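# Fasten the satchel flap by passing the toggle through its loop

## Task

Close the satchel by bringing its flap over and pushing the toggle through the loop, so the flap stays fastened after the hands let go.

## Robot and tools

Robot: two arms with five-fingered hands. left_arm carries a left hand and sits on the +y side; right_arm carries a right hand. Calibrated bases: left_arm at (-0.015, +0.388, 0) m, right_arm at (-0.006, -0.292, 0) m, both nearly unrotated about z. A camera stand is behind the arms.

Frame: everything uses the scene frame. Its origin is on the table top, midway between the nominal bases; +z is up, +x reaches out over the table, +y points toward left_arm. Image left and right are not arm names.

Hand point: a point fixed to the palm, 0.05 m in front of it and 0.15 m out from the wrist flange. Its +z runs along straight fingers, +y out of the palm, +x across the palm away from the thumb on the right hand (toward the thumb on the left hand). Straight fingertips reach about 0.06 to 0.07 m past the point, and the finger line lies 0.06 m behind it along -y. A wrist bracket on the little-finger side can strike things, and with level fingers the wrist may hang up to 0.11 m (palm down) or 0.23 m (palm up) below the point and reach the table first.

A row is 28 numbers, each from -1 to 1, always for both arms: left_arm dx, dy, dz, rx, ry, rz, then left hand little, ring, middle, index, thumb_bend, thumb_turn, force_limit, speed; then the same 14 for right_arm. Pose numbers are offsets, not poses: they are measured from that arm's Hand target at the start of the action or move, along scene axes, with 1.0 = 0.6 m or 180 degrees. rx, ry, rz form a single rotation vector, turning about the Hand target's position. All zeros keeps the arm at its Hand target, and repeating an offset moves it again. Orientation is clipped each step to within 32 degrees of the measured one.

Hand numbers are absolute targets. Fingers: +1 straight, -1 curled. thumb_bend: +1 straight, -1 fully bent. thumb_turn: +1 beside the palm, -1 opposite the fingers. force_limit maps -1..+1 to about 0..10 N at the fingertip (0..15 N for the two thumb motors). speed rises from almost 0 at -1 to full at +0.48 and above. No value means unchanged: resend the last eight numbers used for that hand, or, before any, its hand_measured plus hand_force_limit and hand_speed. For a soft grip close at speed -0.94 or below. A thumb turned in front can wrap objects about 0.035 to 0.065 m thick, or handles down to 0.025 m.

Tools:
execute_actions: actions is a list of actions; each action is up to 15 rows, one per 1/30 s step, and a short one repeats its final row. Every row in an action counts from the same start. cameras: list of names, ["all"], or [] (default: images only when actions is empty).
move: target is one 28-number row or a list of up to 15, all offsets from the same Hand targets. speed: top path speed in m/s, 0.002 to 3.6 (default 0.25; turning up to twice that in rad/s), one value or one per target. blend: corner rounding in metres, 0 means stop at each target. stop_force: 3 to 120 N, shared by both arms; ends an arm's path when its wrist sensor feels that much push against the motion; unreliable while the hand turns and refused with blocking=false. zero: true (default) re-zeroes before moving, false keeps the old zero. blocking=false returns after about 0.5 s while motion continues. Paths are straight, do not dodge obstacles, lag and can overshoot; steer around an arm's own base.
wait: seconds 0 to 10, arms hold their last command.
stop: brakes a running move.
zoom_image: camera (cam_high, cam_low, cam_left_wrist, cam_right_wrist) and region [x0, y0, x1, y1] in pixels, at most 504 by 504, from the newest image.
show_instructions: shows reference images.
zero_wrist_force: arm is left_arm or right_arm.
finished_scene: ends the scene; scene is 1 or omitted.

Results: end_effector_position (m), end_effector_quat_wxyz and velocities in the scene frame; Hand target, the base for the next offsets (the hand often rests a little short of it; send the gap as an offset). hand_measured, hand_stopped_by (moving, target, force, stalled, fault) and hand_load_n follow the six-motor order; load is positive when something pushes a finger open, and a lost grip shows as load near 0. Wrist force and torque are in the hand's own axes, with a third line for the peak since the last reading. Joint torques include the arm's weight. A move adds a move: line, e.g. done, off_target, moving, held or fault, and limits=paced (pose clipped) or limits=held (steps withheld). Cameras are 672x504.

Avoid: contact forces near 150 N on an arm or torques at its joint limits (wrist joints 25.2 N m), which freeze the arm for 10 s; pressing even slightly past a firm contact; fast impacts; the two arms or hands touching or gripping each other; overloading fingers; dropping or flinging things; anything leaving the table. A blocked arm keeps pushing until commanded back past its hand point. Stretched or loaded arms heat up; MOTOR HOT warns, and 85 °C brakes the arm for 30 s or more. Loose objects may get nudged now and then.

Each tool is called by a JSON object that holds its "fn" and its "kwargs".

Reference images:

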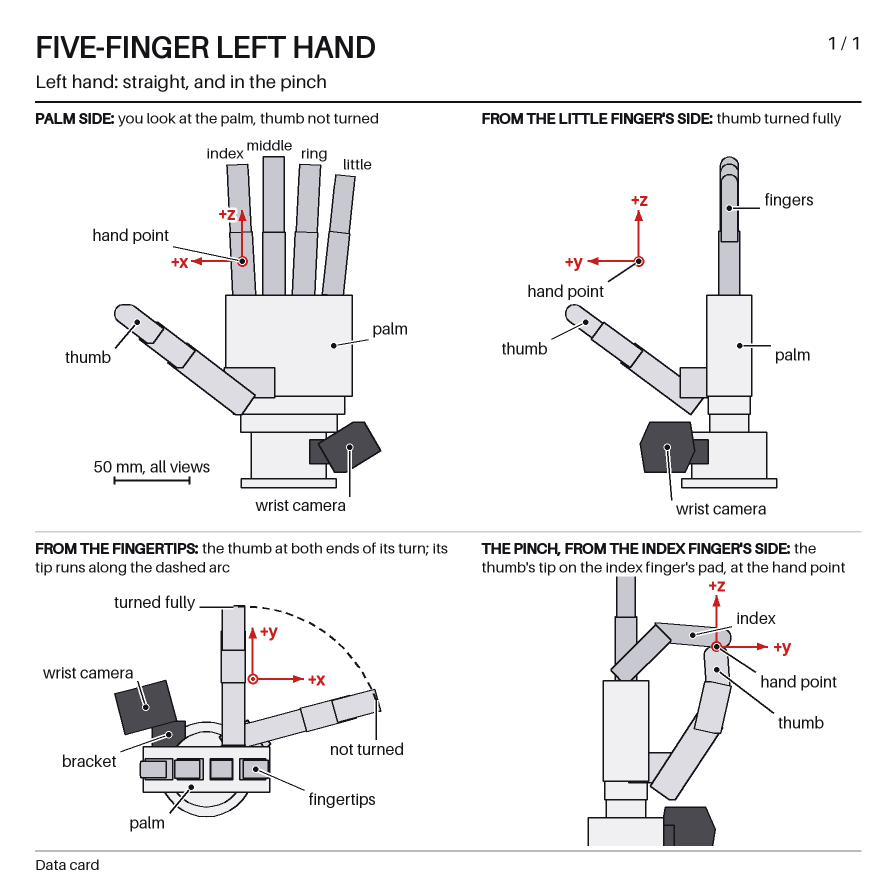

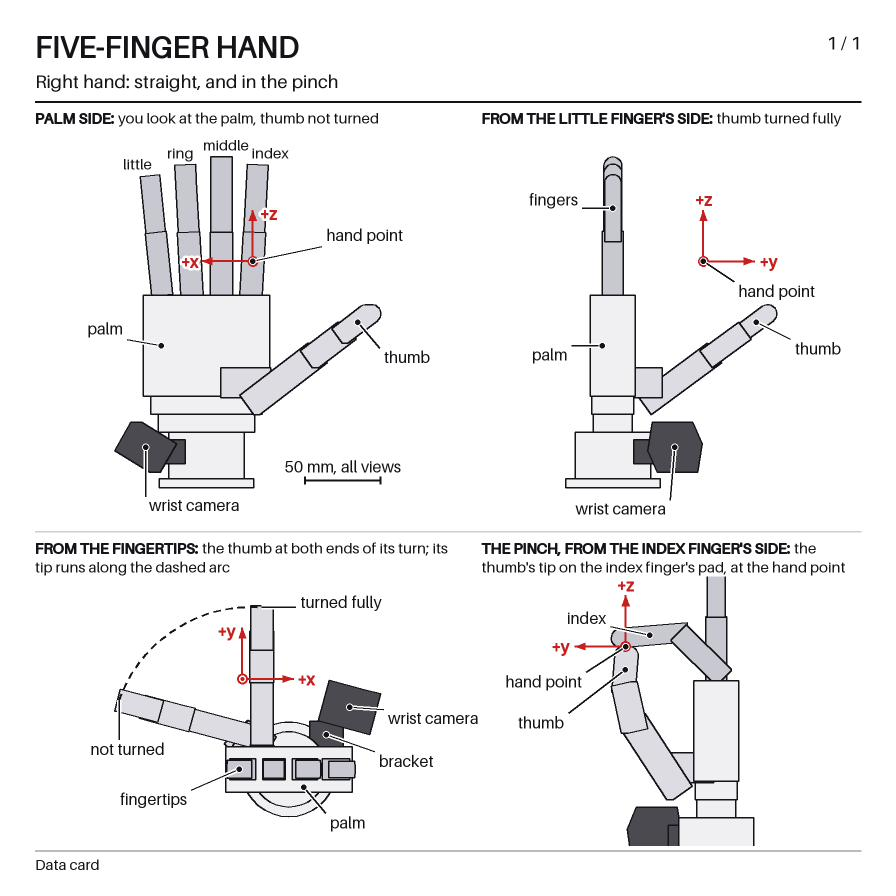

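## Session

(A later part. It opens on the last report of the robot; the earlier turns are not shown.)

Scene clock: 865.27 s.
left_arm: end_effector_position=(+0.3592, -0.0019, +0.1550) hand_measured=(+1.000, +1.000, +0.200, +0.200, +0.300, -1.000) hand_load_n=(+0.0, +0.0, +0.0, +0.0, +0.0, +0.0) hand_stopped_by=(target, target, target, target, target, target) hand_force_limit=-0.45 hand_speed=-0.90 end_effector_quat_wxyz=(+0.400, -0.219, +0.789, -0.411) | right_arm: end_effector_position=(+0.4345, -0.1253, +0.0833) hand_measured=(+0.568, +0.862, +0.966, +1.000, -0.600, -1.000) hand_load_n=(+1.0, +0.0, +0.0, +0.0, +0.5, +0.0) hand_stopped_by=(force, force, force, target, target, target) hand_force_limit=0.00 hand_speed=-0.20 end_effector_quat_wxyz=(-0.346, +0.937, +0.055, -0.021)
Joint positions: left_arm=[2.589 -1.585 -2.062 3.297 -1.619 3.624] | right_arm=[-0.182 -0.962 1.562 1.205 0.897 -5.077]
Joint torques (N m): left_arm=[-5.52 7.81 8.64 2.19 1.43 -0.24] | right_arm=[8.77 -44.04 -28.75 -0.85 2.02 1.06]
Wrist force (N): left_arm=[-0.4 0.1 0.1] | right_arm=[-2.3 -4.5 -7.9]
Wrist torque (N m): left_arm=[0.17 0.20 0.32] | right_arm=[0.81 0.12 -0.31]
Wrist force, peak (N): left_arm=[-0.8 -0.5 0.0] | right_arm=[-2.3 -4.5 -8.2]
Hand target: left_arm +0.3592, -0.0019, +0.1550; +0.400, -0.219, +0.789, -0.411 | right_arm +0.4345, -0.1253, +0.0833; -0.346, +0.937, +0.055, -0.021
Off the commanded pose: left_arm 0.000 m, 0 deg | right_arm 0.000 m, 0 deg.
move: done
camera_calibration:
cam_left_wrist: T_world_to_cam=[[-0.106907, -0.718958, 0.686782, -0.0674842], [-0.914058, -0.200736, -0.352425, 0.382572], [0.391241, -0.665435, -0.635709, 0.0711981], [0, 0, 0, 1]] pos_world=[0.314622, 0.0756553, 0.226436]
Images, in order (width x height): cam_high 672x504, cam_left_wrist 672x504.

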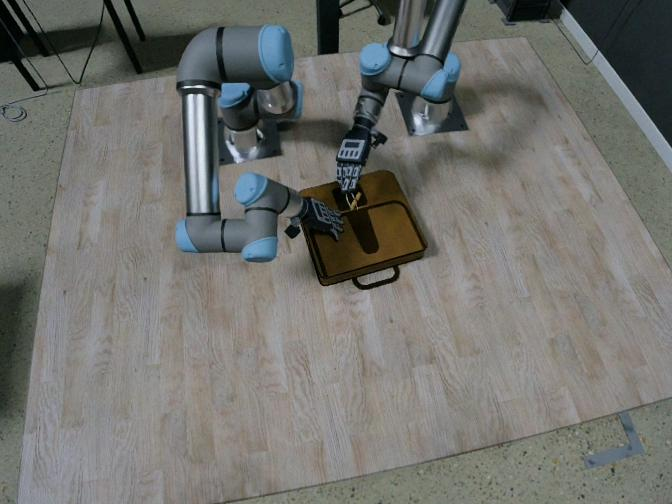

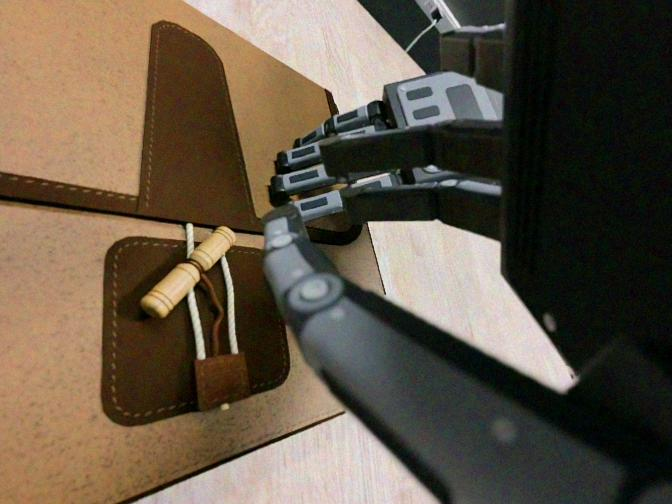

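{"fn": "move", "kwargs": {"target": [[0.0093,0.0262,0.0083,0,0,-0.25,1,1,0.4,0.4,0.3,-1,-0.45,-0.9,0,0,0,0,0,0,-1,-1,-1,1,-0.6,-1,0,-0.2],[0.0185,0.0523,0.0083,0,0,-0.4944,1,1,0.4,0.4,0.3,-1,-0.45,-0.9,0,0,0,0,0,0,-1,-1,-1,1,-0.6,-1,0,-0.2]], "speed": 0.2, "blend": 0.005, "cameras": ["cam_left_wrist","cam_high","cam_low"]}}

{"fn": "zoom_image", "kwargs": {"camera": "cam_left_wrist", "region": [90, 100, 400, 410]}}

Scene clock: 917.80 s.
left_arm: end_effector_position=(+0.3703, +0.0294, +0.1599) hand_measured=(+1.000, +1.000, +0.400, +0.400, +0.300, -1.000) hand_load_n=(+0.0, +0.0, +0.0, +0.0, +0.0, +0.0) hand_stopped_by=(target, target, target, target, target, target) hand_force_limit=-0.45 hand_speed=-0.90 end_effector_quat_wxyz=(-0.003, +0.397, +0.717, -0.574) | right_arm: end_effector_position=(+0.4345, -0.1253, +0.0833) hand_measured=(+0.568, +0.862, +0.966, +1.000, -0.600, -1.000) hand_load_n=(+1.0, +0.0, +0.0, +0.0, +0.5, +0.0) hand_stopped_by=(force, force, force, target, target, target) hand_force_limit=0.00 hand_speed=-0.20 end_effector_quat_wxyz=(-0.346, +0.937, +0.055, -0.021)
Joint positions: left_arm=[3.09 -2.257 -1.601 1.432 -0.548 6.145] | right_arm=[-0.182 -0.962 1.562 1.205 0.897 -5.077]
Joint torques (N m): left_arm=[6.27 48.74 5.54 -2.68 2.53 1.76] | right_arm=[9.66 -43.97 -27.39 -1.02 2.19 0.92]
Wrist force (N): left_arm=[-0.6 0.2 0.9] | right_arm=[-2.2 -4.6 -8.0]
Wrist torque (N m): left_arm=[0.10 0.25 0.32] | right_arm=[0.80 0.09 -0.30]
Wrist force, peak (N): left_arm=[-0.4 0.3 1.4] | right_arm=[-2.4 -4.5 -8.2]
Hand target: left_arm +0.3703, +0.0295, +0.1600; -0.003, +0.397, +0.717, -0.574 | right_arm +0.4345, -0.1253, +0.0833; -0.346, +0.937, +0.055, -0.021
Off the commanded pose: left_arm 0.000 m, 0 deg | right_arm 0.000 m, 0 deg.
move: done
camera_calibration:
cam_left_wrist: T_world_to_cam=[[-0.720702, 0.0941265, 0.686825, 0.156246], [-0.216846, 0.910415, -0.35231, 0.109881], [-0.658458, -0.402846, -0.635727, 0.471802], [0, 0, 0, 1]] pos_world=[0.447096, 0.0753193, 0.231336]
Images, in order (width x height): cam_high 672x504, cam_low 672x504, cam_left_wrist 672x504.

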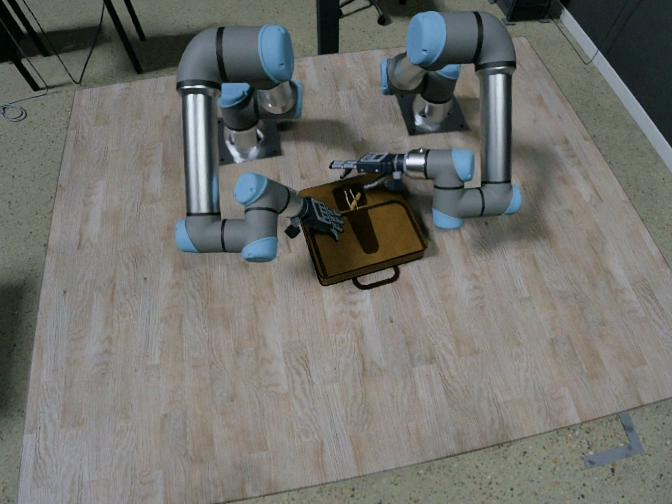

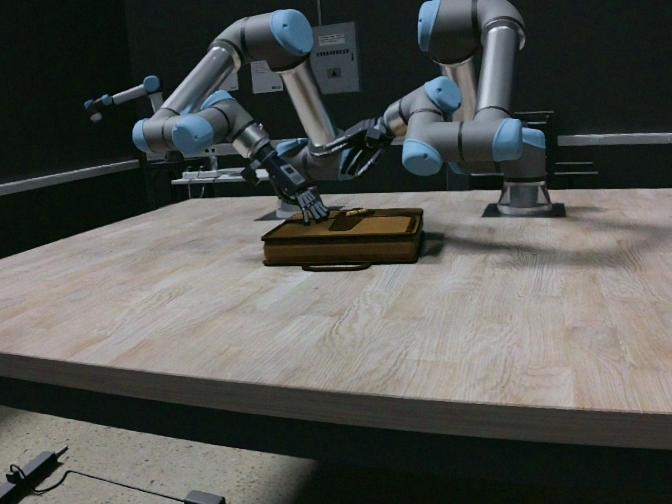

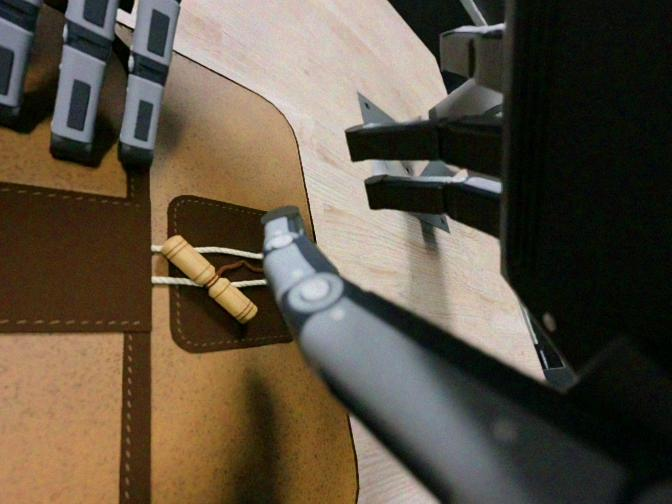

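Scaled by 1.626.

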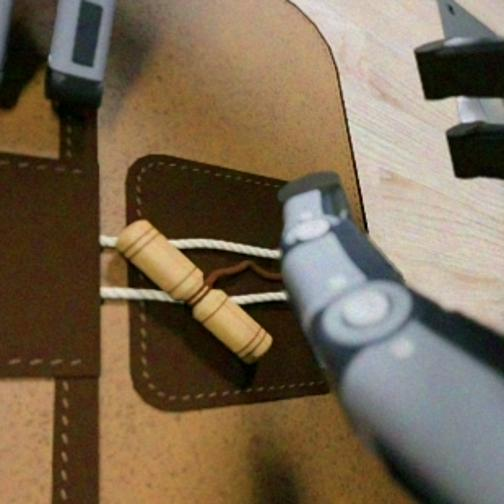

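{"fn": "move", "kwargs": {"target": [-0.00217,-0.003,-0.1083,0,0,0,1,1,0.4,0.4,0.3,-1,-0.45,-0.9,0,0,0,0,0,0,-1,-1,-1,1,-0.6,-1,0,-0.2], "speed": 0.07, "cameras": ["cam_left_wrist","cam_high"]}}

{"fn": "zoom_image", "kwargs": {"camera": "cam_left_wrist", "region": [90, 100, 400, 410]}}

{"fn": "zoom_image", "kwargs": {"camera": "cam_high", "region": [335, 175, 375, 215]}}

Scene clock: 925.43 s.
left_arm: end_effector_position=(+0.3689, +0.0277, +0.0949) hand_measured=(+1.000, +1.000, +0.400, +0.400, +0.300, -1.000) hand_load_n=(+0.0, +0.0, +0.0, +0.0, +0.0, +0.0) hand_stopped_by=(target, target, target, target, target, target) hand_force_limit=-0.45 hand_speed=-0.90 end_effector_quat_wxyz=(-0.003, +0.397, +0.717, -0.574) end_effector_velocity=(+0.000, +0.000, +0.002) end_effector_angular_velocity=(+0.000, +0.001, +0.000) | right_arm: end_effector_position=(+0.4345, -0.1253, +0.0833) hand_measured=(+0.568, +0.862, +0.966, +1.000, -0.600, -1.000) hand_load_n=(+1.0, +0.0, +0.0, +0.0, +0.0, +0.0) hand_stopped_by=(force, force, force, target, target, target) hand_force_limit=0.00 hand_speed=-0.20 end_effector_quat_wxyz=(-0.346, +0.937, +0.055, -0.021)
Joint positions: left_arm=[3.087 -2.364 -1.617 1.558 -0.545 6.14] | right_arm=[-0.182 -0.962 1.562 1.205 0.897 -5.077]
Joint velocities: left_arm=[0 0.003 0 -0.005 0.001 0] | right_arm=[within noise]
Joint torques (N m): left_arm=[-7.39 50.46 16.71 -4.83 3.45 -1.31] | right_arm=[8.79 -43.28 -28.65 -1.28 1.96 0.87]
Wrist force (N): left_arm=[0.1 0.2 0.6] | right_arm=[-2.1 -4.5 -7.7]
Wrist torque (N m): left_arm=[0.09 0.16 0.37] | right_arm=[0.78 0.08 -0.30]
Wrist force, peak (N): left_arm=[0.2 1.1 0.9] | right_arm=[-2.1 -4.6 -8.3]
Hand target: left_arm +0.3690, +0.0277, +0.0950; -0.003, +0.397, +0.717, -0.574 | right_arm +0.4345, -0.1253, +0.0833; -0.346, +0.937, +0.055, -0.021
Off the commanded pose: left_arm 0.000 m, 0 deg | right_arm 0.000 m, 0 deg.
move: done
camera_calibration:
cam_left_wrist: T_world_to_cam=[[-0.720609, 0.0941832, 0.686915, 0.199981], [-0.216855, 0.91041, -0.352319, 0.0882309], [-0.658556, -0.402845, -0.635625, 0.4289], [0, 0, 0, 1]] pos_world=[0.445696, 0.0736192, 0.166336]
Images, in order (width x height): cam_high 672x504, cam_left_wrist 672x504.

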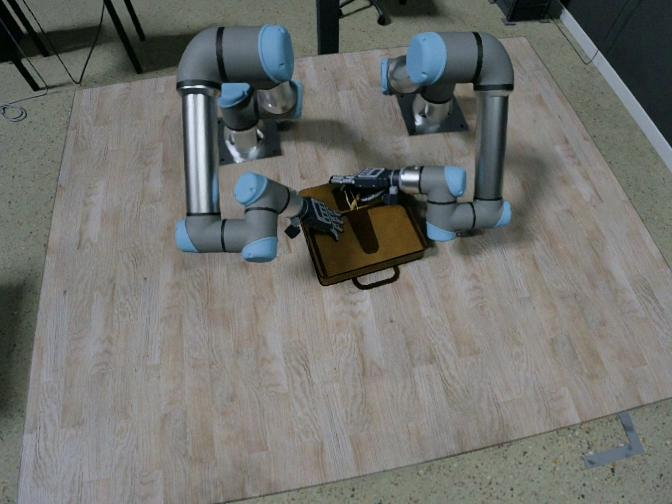

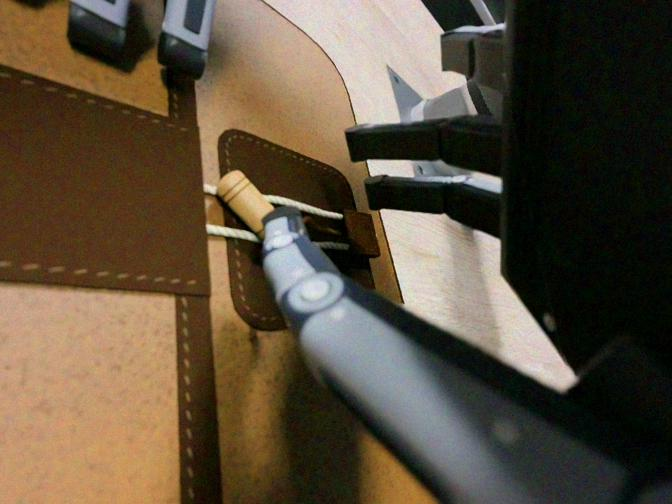

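Scaled by 1.626.

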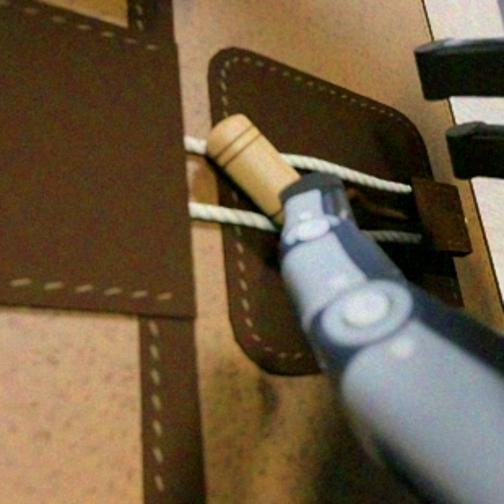

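Scaled by 12.600.

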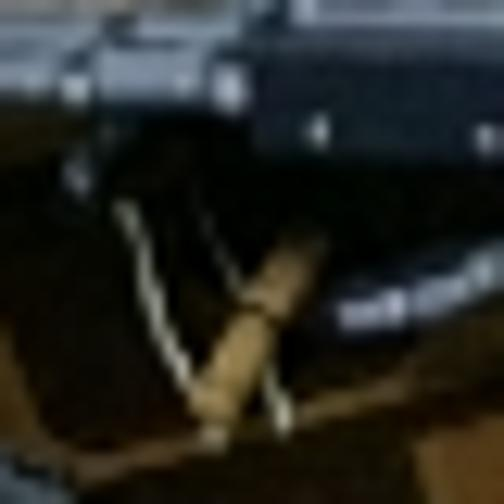

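{"fn": "move", "kwargs": {"target": [-0.0008,-0.0012,-0.0245,0,0,0,1,1,0.4,0.4,0.3,-1,-0.45,-0.9,0,0,0,0,0,0,-1,-1,-1,1,-0.6,-1,0,-0.2], "speed": 0.03, "stop_force": 3, "cameras": ["cam_left_wrist","cam_high"]}}

{"fn": "zoom_image", "kwargs": {"camera": "cam_left_wrist", "region": [150, 100, 400, 350]}}

{"fn": "zoom_image", "kwargs": {"camera": "cam_high", "region": [335, 175, 375, 215]}}

Scene clock: 931.40 s.
left_arm: end_effector_position=(+0.3685, +0.0269, +0.0803) hand_measured=(+1.000, +1.000, +0.400, +0.400, +0.300, -1.000) hand_load_n=(+0.0, +0.0, +0.0, +0.0, +0.5, +0.0) hand_stopped_by=(target, target, target, target, target, target) hand_force_limit=-0.45 hand_speed=-0.90 end_effector_quat_wxyz=(-0.003, +0.397, +0.717, -0.574) | right_arm: end_effector_position=(+0.4345, -0.1253, +0.0833) hand_measured=(+0.568, +0.862, +0.966, +1.000, -0.600, -1.000) hand_load_n=(+1.0, +0.0, +0.0, +0.0, +0.0, +0.0) hand_stopped_by=(force, force, force, target, target, target) hand_force_limit=0.00 hand_speed=-0.20 end_effector_quat_wxyz=(-0.346, +0.937, +0.055, -0.021)
Joint positions: left_arm=[3.085 -2.389 -1.617 1.586 -0.544 6.139] | right_arm=[-0.182 -0.962 1.562 1.205 0.897 -5.077]
Joint torques (N m): left_arm=[-5.52 51.08 15.21 -4.51 2.42 0.01] | right_arm=[9.47 -42.1 -28.56 -1.23 2.03 0.68]
Wrist force (N): left_arm=[-0.2 0.3 0.7] | right_arm=[-2.2 -4.4 -8.1]
Wrist torque (N m): left_arm=[0.10 0.19 0.34] | right_arm=[0.82 0.10 -0.30]
Wrist force, peak (N): left_arm=[-0.3 0.7 0.7] | right_arm=[-2.5 -4.6 -8.2]
Hand target: left_arm +0.3685, +0.0269, +0.0803; -0.003, +0.397, +0.717, -0.574 | right_arm +0.4345, -0.1253, +0.0833; -0.346, +0.937, +0.055, -0.021
Off the commanded pose: left_arm 0.000 m, 0 deg | right_arm 0.000 m, 0 deg.
move: done
camera_calibration:
cam_left_wrist: T_world_to_cam=[[-0.720717, 0.0941923, 0.6868, 0.209861], [-0.216794, 0.910408, -0.35236, 0.0837079], [-0.658458, -0.402846, -0.635727, 0.419006], [0, 0, 0, 1]] pos_world=[0.445296, 0.0728192, 0.151736]
Images, in order (width x height): cam_high 672x504, cam_left_wrist 672x504.

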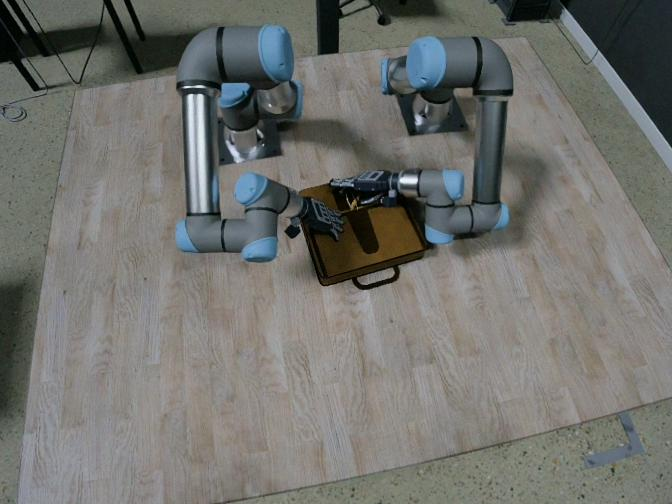

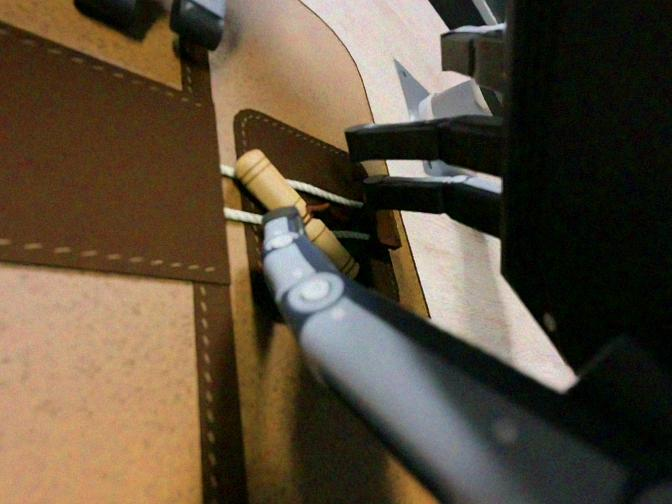

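Scaled by 2.016.

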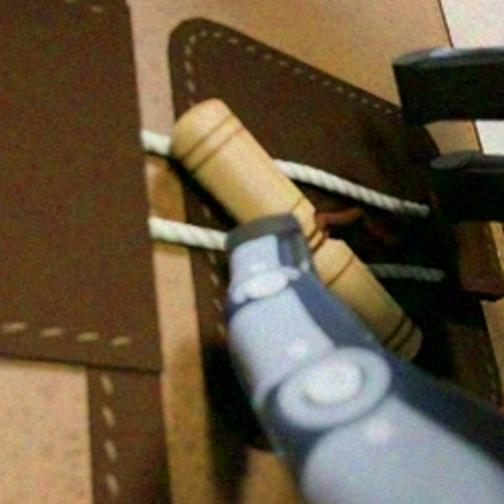

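Scaled by 12.600.

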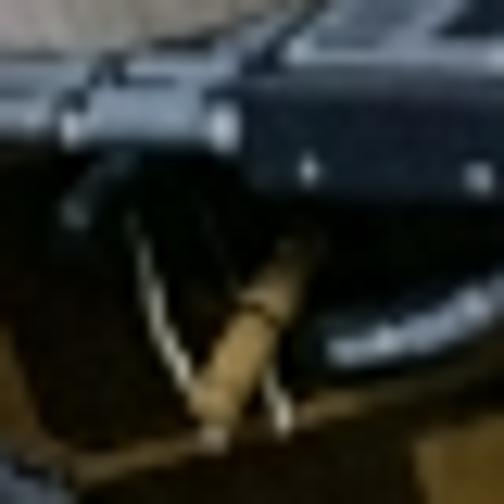

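{"fn": "move", "kwargs": {"target": [-0.0075,-0.0052,0,0,0,0,1,1,0.4,0.4,0.3,-1,-0.45,-0.9,0,0,0,0,0,0,-1,-1,-1,1,-0.6,-1,0,-0.2], "speed": 0.03, "stop_force": 3, "cameras": ["cam_left_wrist","cam_high"]}}

{"fn": "zoom_image", "kwargs": {"camera": "cam_left_wrist", "region": [150, 100, 400, 350]}}

{"fn": "zoom_image", "kwargs": {"camera": "cam_high", "region": [335, 175, 375, 215]}}

Scene clock: 939.47 s.
left_arm: end_effector_position=(+0.3640, +0.0238, +0.0803) hand_measured=(+1.000, +1.000, +0.400, +0.400, +0.300, -1.000) hand_load_n=(+0.0, +0.0, +0.0, +0.0, +0.0, +0.0) hand_stopped_by=(target, target, target, target, target, target) hand_force_limit=-0.45 hand_speed=-0.90 end_effector_quat_wxyz=(-0.003, +0.397, +0.717, -0.574) | right_arm: end_effector_position=(+0.4345, -0.1253, +0.0833) hand_measured=(+0.568, +0.862, +0.966, +1.000, -0.600, -1.000) hand_load_n=(+1.5, +0.0, +0.0, +0.0, +0.0, +0.0) hand_stopped_by=(force, force, force, target, target, target) hand_force_limit=0.00 hand_speed=-0.20 end_effector_quat_wxyz=(-0.346, +0.937, +0.055, -0.021)
Joint positions: left_arm=[3.078 -2.384 -1.626 1.598 -0.539 6.129] | right_arm=[-0.182 -0.962 1.562 1.205 0.897 -5.077]
Joint torques (N m): left_arm=[6.89 33.14 21.48 -4.66 -1.72 1.83] | right_arm=[9.55 -43.15 -27.44 -1.31 2 0.63]
Wrist force (N): left_arm=[-0.1 0.2 0.6] | right_arm=[-2.2 -4.5 -8.2]
Wrist torque (N m): left_arm=[0.10 0.17 0.33] | right_arm=[0.82 0.10 -0.30]
Wrist force, peak (N): left_arm=[0.1 0.4 0.9] | right_arm=[-2.2 -4.5 -8.4]
Hand target: left_arm +0.3640, +0.0238, +0.0803; -0.003, +0.397, +0.717, -0.574 | right_arm +0.4345, -0.1253, +0.0833; -0.346, +0.937, +0.055, -0.021
Off the commanded pose: left_arm 0.000 m, 0 deg | right_arm 0.000 m, 0 deg.
move: done
camera_calibration:
cam_left_wrist: T_world_to_cam=[[-0.720732, 0.0942545, 0.686776, 0.206916], [-0.216745, 0.910402, -0.352407, 0.0855405], [-0.658458, -0.402846, -0.635727, 0.414794], [0, 0, 0, 1]] pos_world=[0.440796, 0.0697192, 0.151736]
Images, in order (width x height): cam_high 672x504, cam_left_wrist 672x504.

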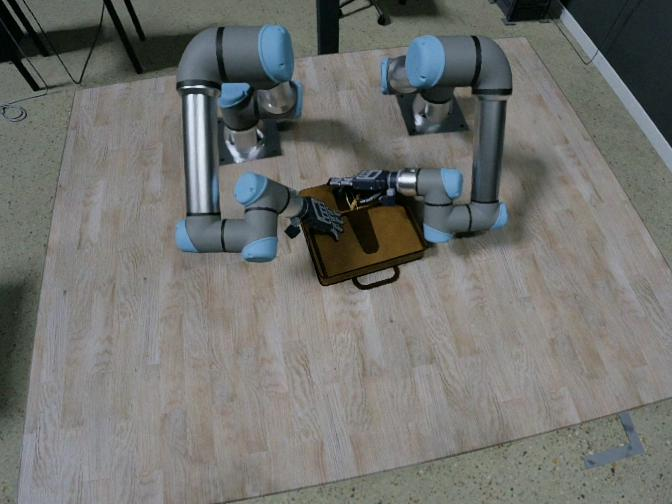

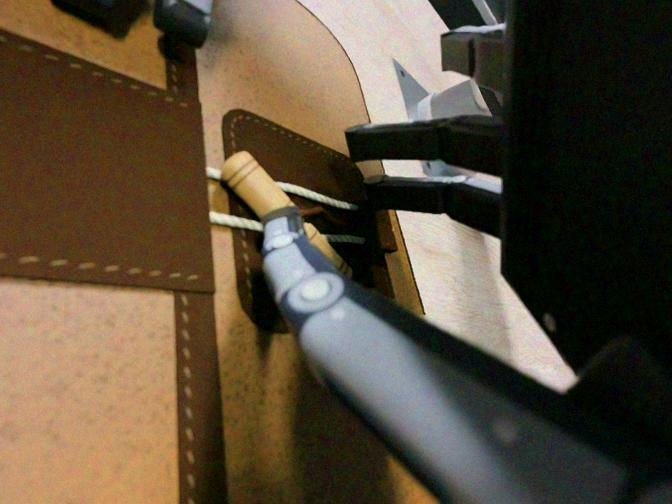

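Scaled by 2.016.

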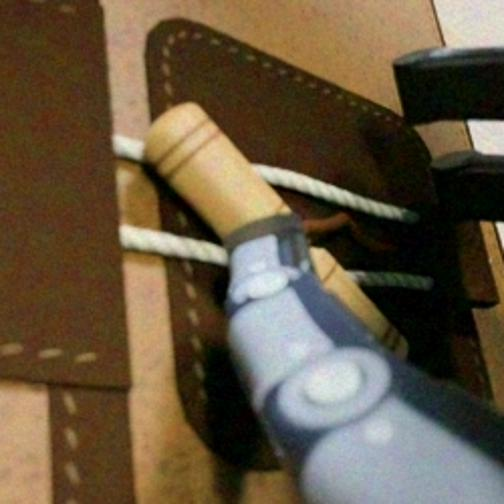

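Scaled by 12.600.

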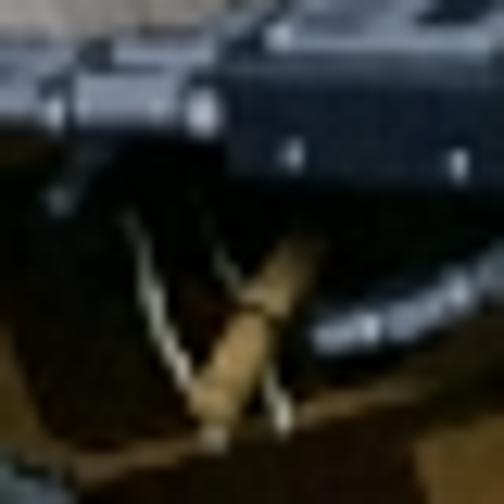

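{"fn": "move", "kwargs": {"target": [0,0,0,0,0,0,1,1,-0.2,-0.2,0.3,-1,-0.45,-0.7,0,0,0,0,0,0,-1,-1,-1,1,-0.6,-1,0,-0.2], "speed": 0.03, "cameras": ["cam_left_wrist","cam_high"]}}

{"fn": "zoom_image", "kwargs": {"camera": "cam_left_wrist", "region": [150, 100, 400, 350]}}

{"fn": "zoom_image", "kwargs": {"camera": "cam_high", "region": [335, 175, 375, 215]}}

Scene clock: 942.83 s.
left_arm: end_effector_position=(+0.3640, +0.0238, +0.0803) hand_measured=(+1.000, +1.000, -0.200, -0.200, +0.300, -1.000) hand_load_n=(+0.0, +0.0, +0.0, +0.0, +0.0, +0.0) hand_stopped_by=(target, target, target, target, target, target) hand_force_limit=-0.45 hand_speed=-0.70 end_effector_quat_wxyz=(-0.003, +0.397, +0.717, -0.574) | right_arm: end_effector_position=(+0.4345, -0.1253, +0.0833) hand_measured=(+0.568, +0.862, +0.966, +1.000, -0.600, -1.000) hand_load_n=(+1.0, +0.0, +0.0, +0.0, +0.0, +0.0) hand_stopped_by=(force, force, force, target, target, target) hand_force_limit=0.00 hand_speed=-0.20 end_effector_quat_wxyz=(-0.346, +0.937, +0.055, -0.021)
Joint positions: left_arm=[3.078 -2.384 -1.626 1.598 -0.539 6.129] | right_arm=[-0.182 -0.962 1.562 1.205 0.897 -5.077]
Joint torques (N m): left_arm=[6.65 31.18 20.17 -4.33 -0.79 1.95] | right_arm=[8.95 -42.6 -27.56 -1.24 2.05 0.48]
Wrist force (N): left_arm=[-0.4 -0.4 0.7] | right_arm=[-2.1 -4.3 -8.1]
Wrist torque (N m): left_arm=[0.08 0.20 0.33] | right_arm=[0.83 0.09 -0.29]
Wrist force, peak (N): left_arm=[-0.2 0.2 1.0] | right_arm=[-2.2 -4.4 -8.4]
Hand target: left_arm +0.3640, +0.0238, +0.0803; -0.003, +0.397, +0.717, -0.574 | right_arm +0.4345, -0.1253, +0.0833; -0.346, +0.937, +0.055, -0.021
Off the commanded pose: left_arm 0.000 m, 0 deg | right_arm 0.000 m, 0 deg.
move: done
camera_calibration:
cam_left_wrist: T_world_to_cam=[[-0.720732, 0.0942545, 0.686776, 0.206916], [-0.216745, 0.910402, -0.352407, 0.0855405], [-0.658458, -0.402846, -0.635727, 0.414794], [0, 0, 0, 1]] pos_world=[0.440796, 0.0697192, 0.151736]
Images, in order (width x height): cam_high 672x504, cam_left_wrist 672x504.

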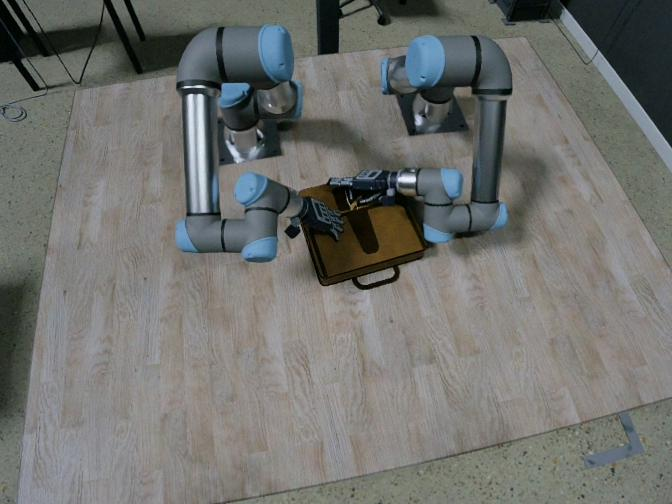

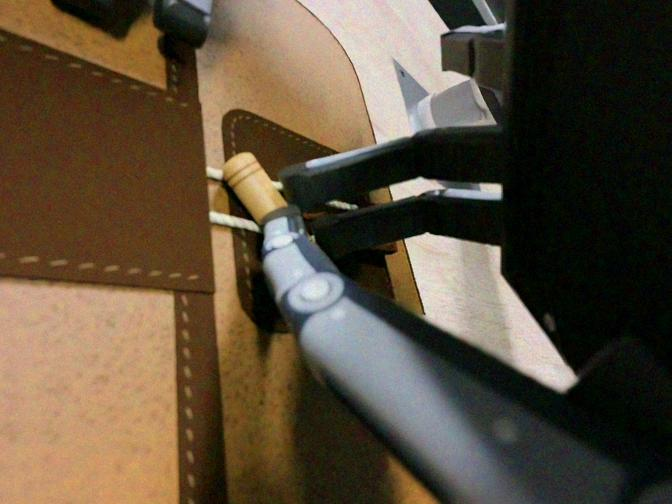

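Scaled by 2.016.

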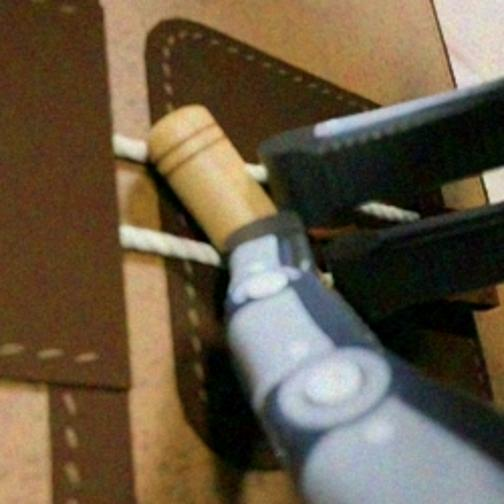

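Scaled by 12.600.

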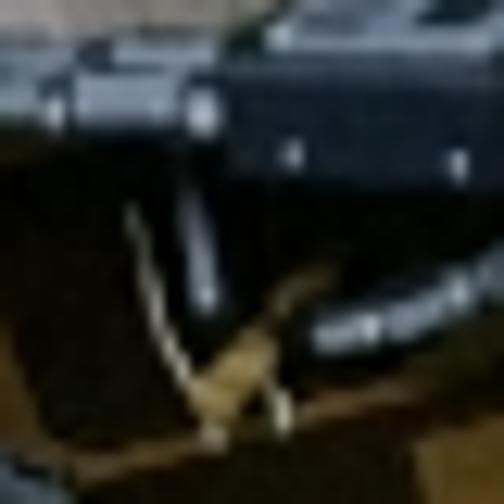

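{"fn": "move", "kwargs": {"target": [0,0,0,0,0,0,1,1,-0.25,-0.25,0.3,-1,-0.4,-0.8,0,0,0,0,0,0,-1,-1,-1,1,-0.6,-1,0,-0.2], "speed": 0.03, "cameras": ["cam_left_wrist","cam_high"]}}

{"fn": "zoom_image", "kwargs": {"camera": "cam_left_wrist", "region": [150, 100, 400, 350]}}

{"fn": "zoom_image", "kwargs": {"camera": "cam_high", "region": [335, 175, 375, 215]}}

Scene clock: 944.97 s.
left_arm: end_effector_position=(+0.3640, +0.0238, +0.0803) hand_measured=(+1.000, +1.000, -0.250, -0.250, +0.300, -1.000) hand_load_n=(+0.0, +0.0, +1.5, +0.5, +1.0, +0.0) hand_stopped_by=(target, target, target, target, target, target) hand_force_limit=-0.40 hand_speed=-0.80 end_effector_quat_wxyz=(-0.003, +0.397, +0.717, -0.574) | right_arm: end_effector_position=(+0.4345, -0.1253, +0.0833) hand_measured=(+0.568, +0.862, +0.966, +1.000, -0.600, -1.000) hand_load_n=(+1.0, +0.0, +0.0, +0.0, +0.0, +0.0) hand_stopped_by=(force, force, force, target, target, target) hand_force_limit=0.00 hand_speed=-0.20 end_effector_quat_wxyz=(-0.346, +0.937, +0.055, -0.021)
Joint positions: left_arm=[3.078 -2.384 -1.626 1.598 -0.539 6.129] | right_arm=[-0.182 -0.962 1.562 1.205 0.897 -5.077]
Joint torques (N m): left_arm=[7.05 32.95 16.95 -4.02 0.67 1.76] | right_arm=[8.8 -43.41 -28.01 -1.05 2.07 0.51]
Wrist force (N): left_arm=[-0.2 -1.4 1.5] | right_arm=[-2.3 -4.5 -8.0]
Wrist torque (N m): left_arm=[0.09 0.19 0.35] | right_arm=[0.81 0.11 -0.31]
Wrist force, peak (N): left_arm=[-0.2 -1.5 1.6] | right_arm=[-2.1 -4.4 -8.2]
Hand target: left_arm +0.3640, +0.0238, +0.0803; -0.003, +0.397, +0.717, -0.574 | right_arm +0.4345, -0.1253, +0.0833; -0.346, +0.937, +0.055, -0.021
Off the commanded pose: left_arm 0.000 m, 0 deg | right_arm 0.000 m, 0 deg.
move: done
camera_calibration:
cam_left_wrist: T_world_to_cam=[[-0.720732, 0.0942545, 0.686776, 0.206916], [-0.216745, 0.910402, -0.352407, 0.0855405], [-0.658458, -0.402846, -0.635727, 0.414794], [0, 0, 0, 1]] pos_world=[0.440796, 0.0697192, 0.151736]
Images, in order (width x height): cam_high 672x504, cam_left_wrist 672x504.

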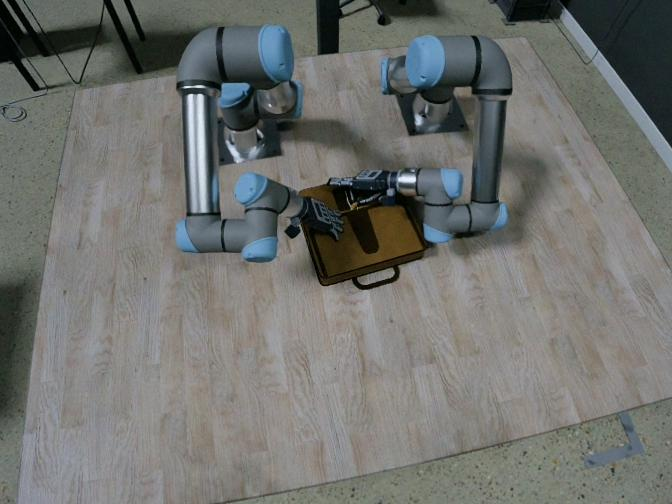

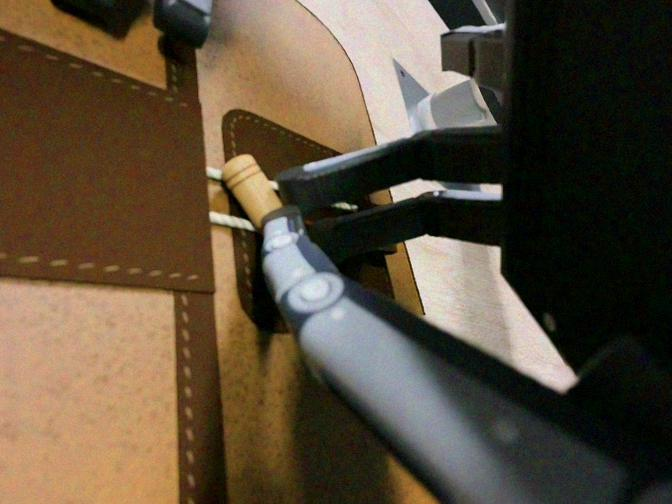

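Scaled by 2.016.

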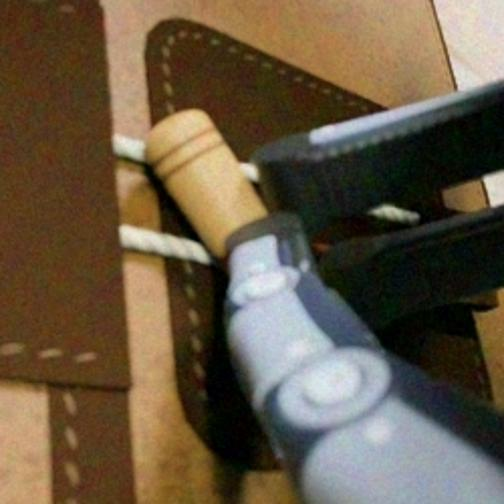

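Scaled by 12.600.

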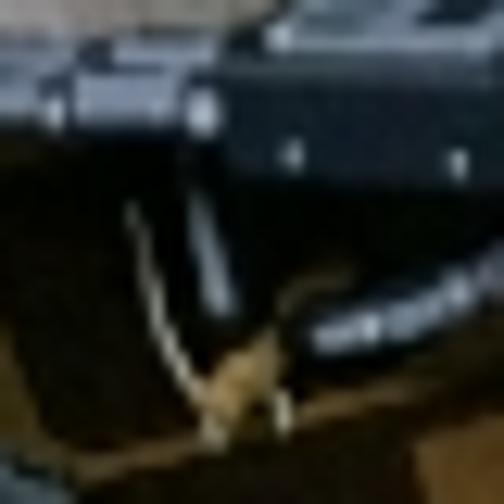

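{"fn": "move", "kwargs": {"target": [[0,0,0,0,0,0,1,1,-0.15,-0.15,0.3,-1,-0.4,-0.8,0,0,0,0,0,0,-1,-1,-1,1,-0.6,-1,0,-0.2],[0,0,-0.00583,0,0,0,1,1,-0.15,-0.15,0.3,-1,-0.4,-0.8,0,0,0,0,0,0,-1,-1,-1,1,-0.6,-1,0,-0.2]], "speed": 0.02, "cameras": ["cam_left_wrist","cam_high"]}}

{"fn": "zoom_image", "kwargs": {"camera": "cam_left_wrist", "region": [150, 100, 400, 350]}}

{"fn": "zoom_image", "kwargs": {"camera": "cam_high", "region": [335, 175, 375, 215]}}

Scene clock: 952.93 s.
left_arm: end_effector_position=(+0.3640, +0.0238, +0.0768) hand_measured=(+1.000, +1.000, -0.150, -0.150, +0.300, -1.000) hand_load_n=(+0.0, +0.0, +1.0, +0.0, +0.0, +0.0) hand_stopped_by=(target, target, target, target, target, target) hand_force_limit=-0.40 hand_speed=-0.80 end_effector_quat_wxyz=(-0.003, +0.397, +0.717, -0.574) | right_arm: end_effector_position=(+0.4345, -0.1253, +0.0833) hand_measured=(+0.568, +0.862, +0.966, +1.000, -0.600, -1.000) hand_load_n=(+1.5, +0.0, +0.0, +0.0, +0.0, +0.0) hand_stopped_by=(force, force, force, target, target, target) hand_force_limit=0.00 hand_speed=-0.20 end_effector_quat_wxyz=(-0.346, +0.937, +0.055, -0.021)
Joint positions: left_arm=[3.078 -2.391 -1.626 1.604 -0.539 6.129] | right_arm=[-0.182 -0.962 1.562 1.205 0.897 -5.077]
Joint torques (N m): left_arm=[6.19 37.89 21.03 -0.63 3.37 1.64] | right_arm=[9.36 -42.91 -27.67 -1.22 1.93 0.33]
Wrist force (N): left_arm=[-1.2 -2.3 0.7] | right_arm=[-2.1 -4.3 -8.0]
Wrist torque (N m): left_arm=[0.05 0.20 0.37] | right_arm=[0.83 0.08 -0.29]
Wrist force, peak (N): left_arm=[-1.2 -2.3 0.7] | right_arm=[-2.3 -4.6 -8.2]
Hand target: left_arm +0.3640, +0.0238, +0.0768; -0.003, +0.397, +0.717, -0.574 | right_arm +0.4345, -0.1253, +0.0833; -0.346, +0.937, +0.055, -0.021
Off the commanded pose: left_arm 0.000 m, 0 deg | right_arm 0.000 m, 0 deg.
move: done
camera_calibration:
cam_left_wrist: T_world_to_cam=[[-0.720732, 0.0942545, 0.686776, 0.209388], [-0.216745, 0.910402, -0.352407, 0.0842718], [-0.658458, -0.402846, -0.635727, 0.412506], [0, 0, 0, 1]] pos_world=[0.440796, 0.0697192, 0.148136]
Images, in order (width x height): cam_high 672x504, cam_left_wrist 672x504.

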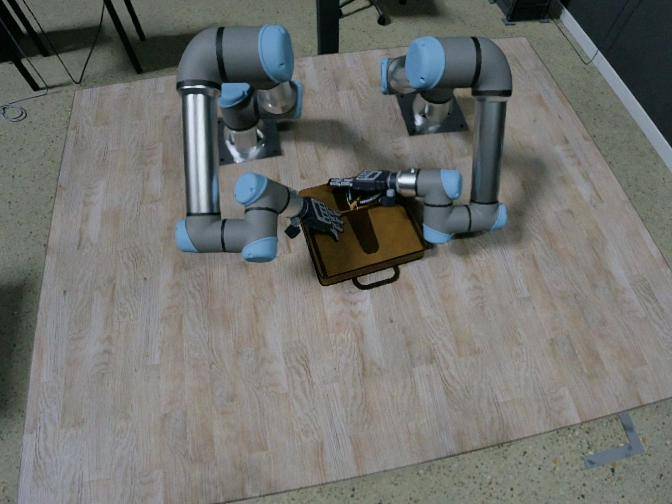

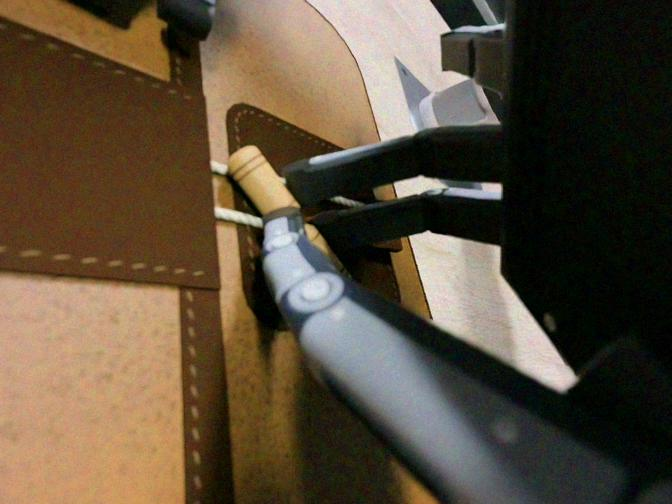

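Scaled by 2.016.

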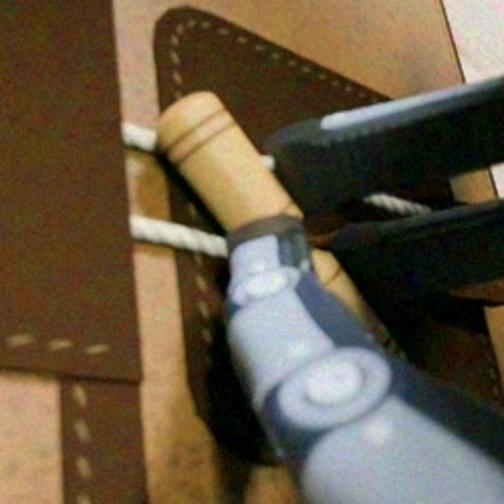

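Scaled by 12.600.

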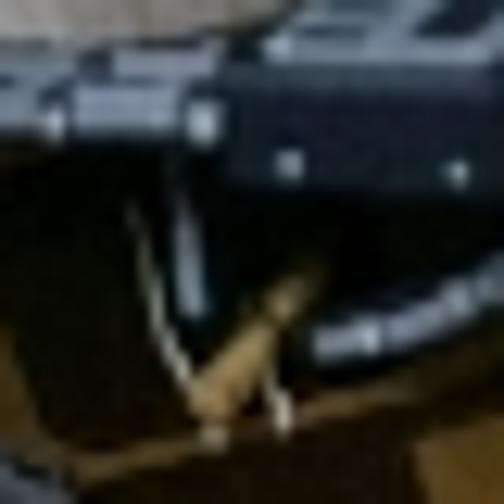

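{"fn": "move", "kwargs": {"target": [[0,0,0.001,0,0,0,1,1,-0.24,-0.24,0.3,-1,-0.4,-0.8,0,0,0,0,0,0,-1,-1,-1,1,-0.6,-1,0,-0.2]], "speed": 0.02, "cameras": ["cam_left_wrist","cam_high"]}}

{"fn": "zoom_image", "kwargs": {"camera": "cam_left_wrist", "region": [150, 100, 400, 350]}}

{"fn": "zoom_image", "kwargs": {"camera": "cam_high", "region": [335, 175, 375, 215]}}

Scene clock: 955.50 s.
left_arm: end_effector_position=(+0.3640, +0.0238, +0.0774) hand_measured=(+1.000, +1.000, -0.184, -0.202, +0.302, -1.000) hand_load_n=(+0.0, +0.0, +3.0, +3.0, +5.5, -0.5) hand_stopped_by=(target, target, force, force, target, target) hand_force_limit=-0.40 hand_speed=-0.80 end_effector_quat_wxyz=(-0.003, +0.397, +0.717, -0.574) | right_arm: end_effector_position=(+0.4345, -0.1253, +0.0833) hand_measured=(+0.568, +0.862, +0.966, +1.000, -0.600, -1.000) hand_load_n=(+1.5, +0.0, +0.0, +0.5, +0.0, +0.0) hand_stopped_by=(force, force, force, target, target, target) hand_force_limit=0.00 hand_speed=-0.20 end_effector_quat_wxyz=(-0.346, +0.937, +0.055, -0.021)
Joint positions: left_arm=[3.078 -2.389 -1.626 1.603 -0.539 6.129] | right_arm=[-0.182 -0.962 1.562 1.205 0.897 -5.077]
Joint torques (N m): left_arm=[3.96 48.68 15.99 -4.27 2.75 0.16] | right_arm=[8.74 -42.92 -28.98 -1.11 2.01 0.3]
Wrist force (N): left_arm=[-0.7 -0.9 0.8] | right_arm=[-2.1 -4.2 -8.0]
Wrist torque (N m): left_arm=[0.07 0.21 0.34] | right_arm=[0.83 0.09 -0.28]
Wrist force, peak (N): left_arm=[-1.0 -2.7 1.0] | right_arm=[-2.2 -4.3 -8.1]
Hand target: left_arm +0.3640, +0.0238, +0.0774; -0.003, +0.397, +0.717, -0.574 | right_arm +0.4345, -0.1253, +0.0833; -0.346, +0.937, +0.055, -0.021
Off the commanded pose: left_arm 0.000 m, 0 deg | right_arm 0.000 m, 0 deg.
move: done
camera_calibration:
cam_left_wrist: T_world_to_cam=[[-0.720732, 0.0942545, 0.686776, 0.208907], [-0.216745, 0.910402, -0.352407, 0.0845185], [-0.658458, -0.402846, -0.635727, 0.412951], [0, 0, 0, 1]] pos_world=[0.440796, 0.0697192, 0.148836]
Images, in order (width x height): cam_high 672x504, cam_left_wrist 672x504.

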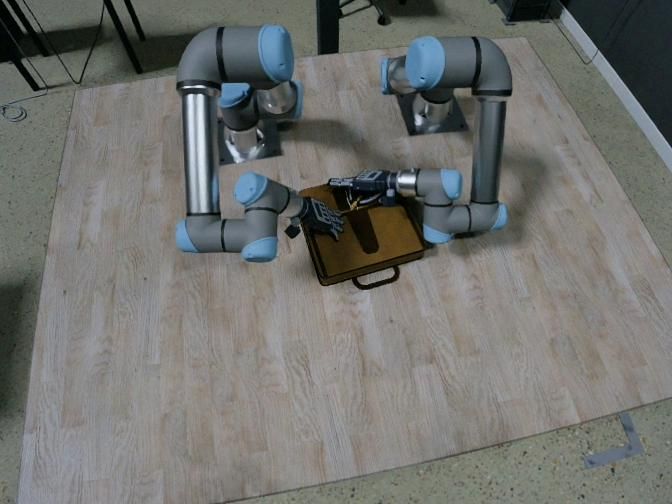

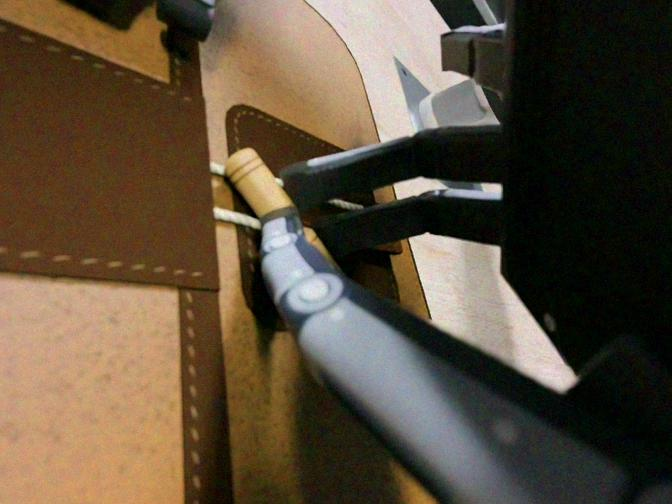

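Scaled by 2.016.

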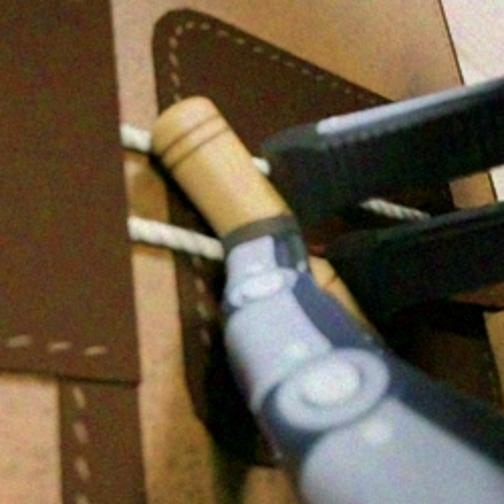

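Scaled by 12.600.

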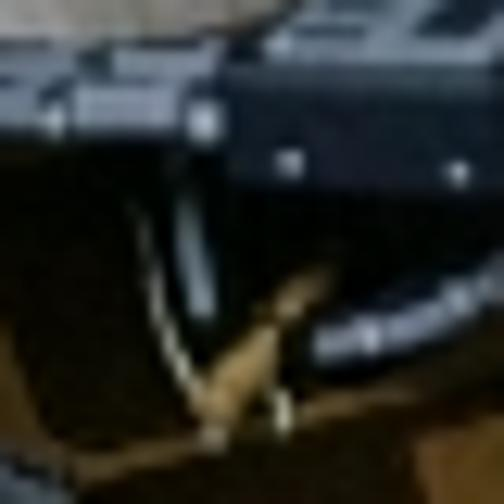

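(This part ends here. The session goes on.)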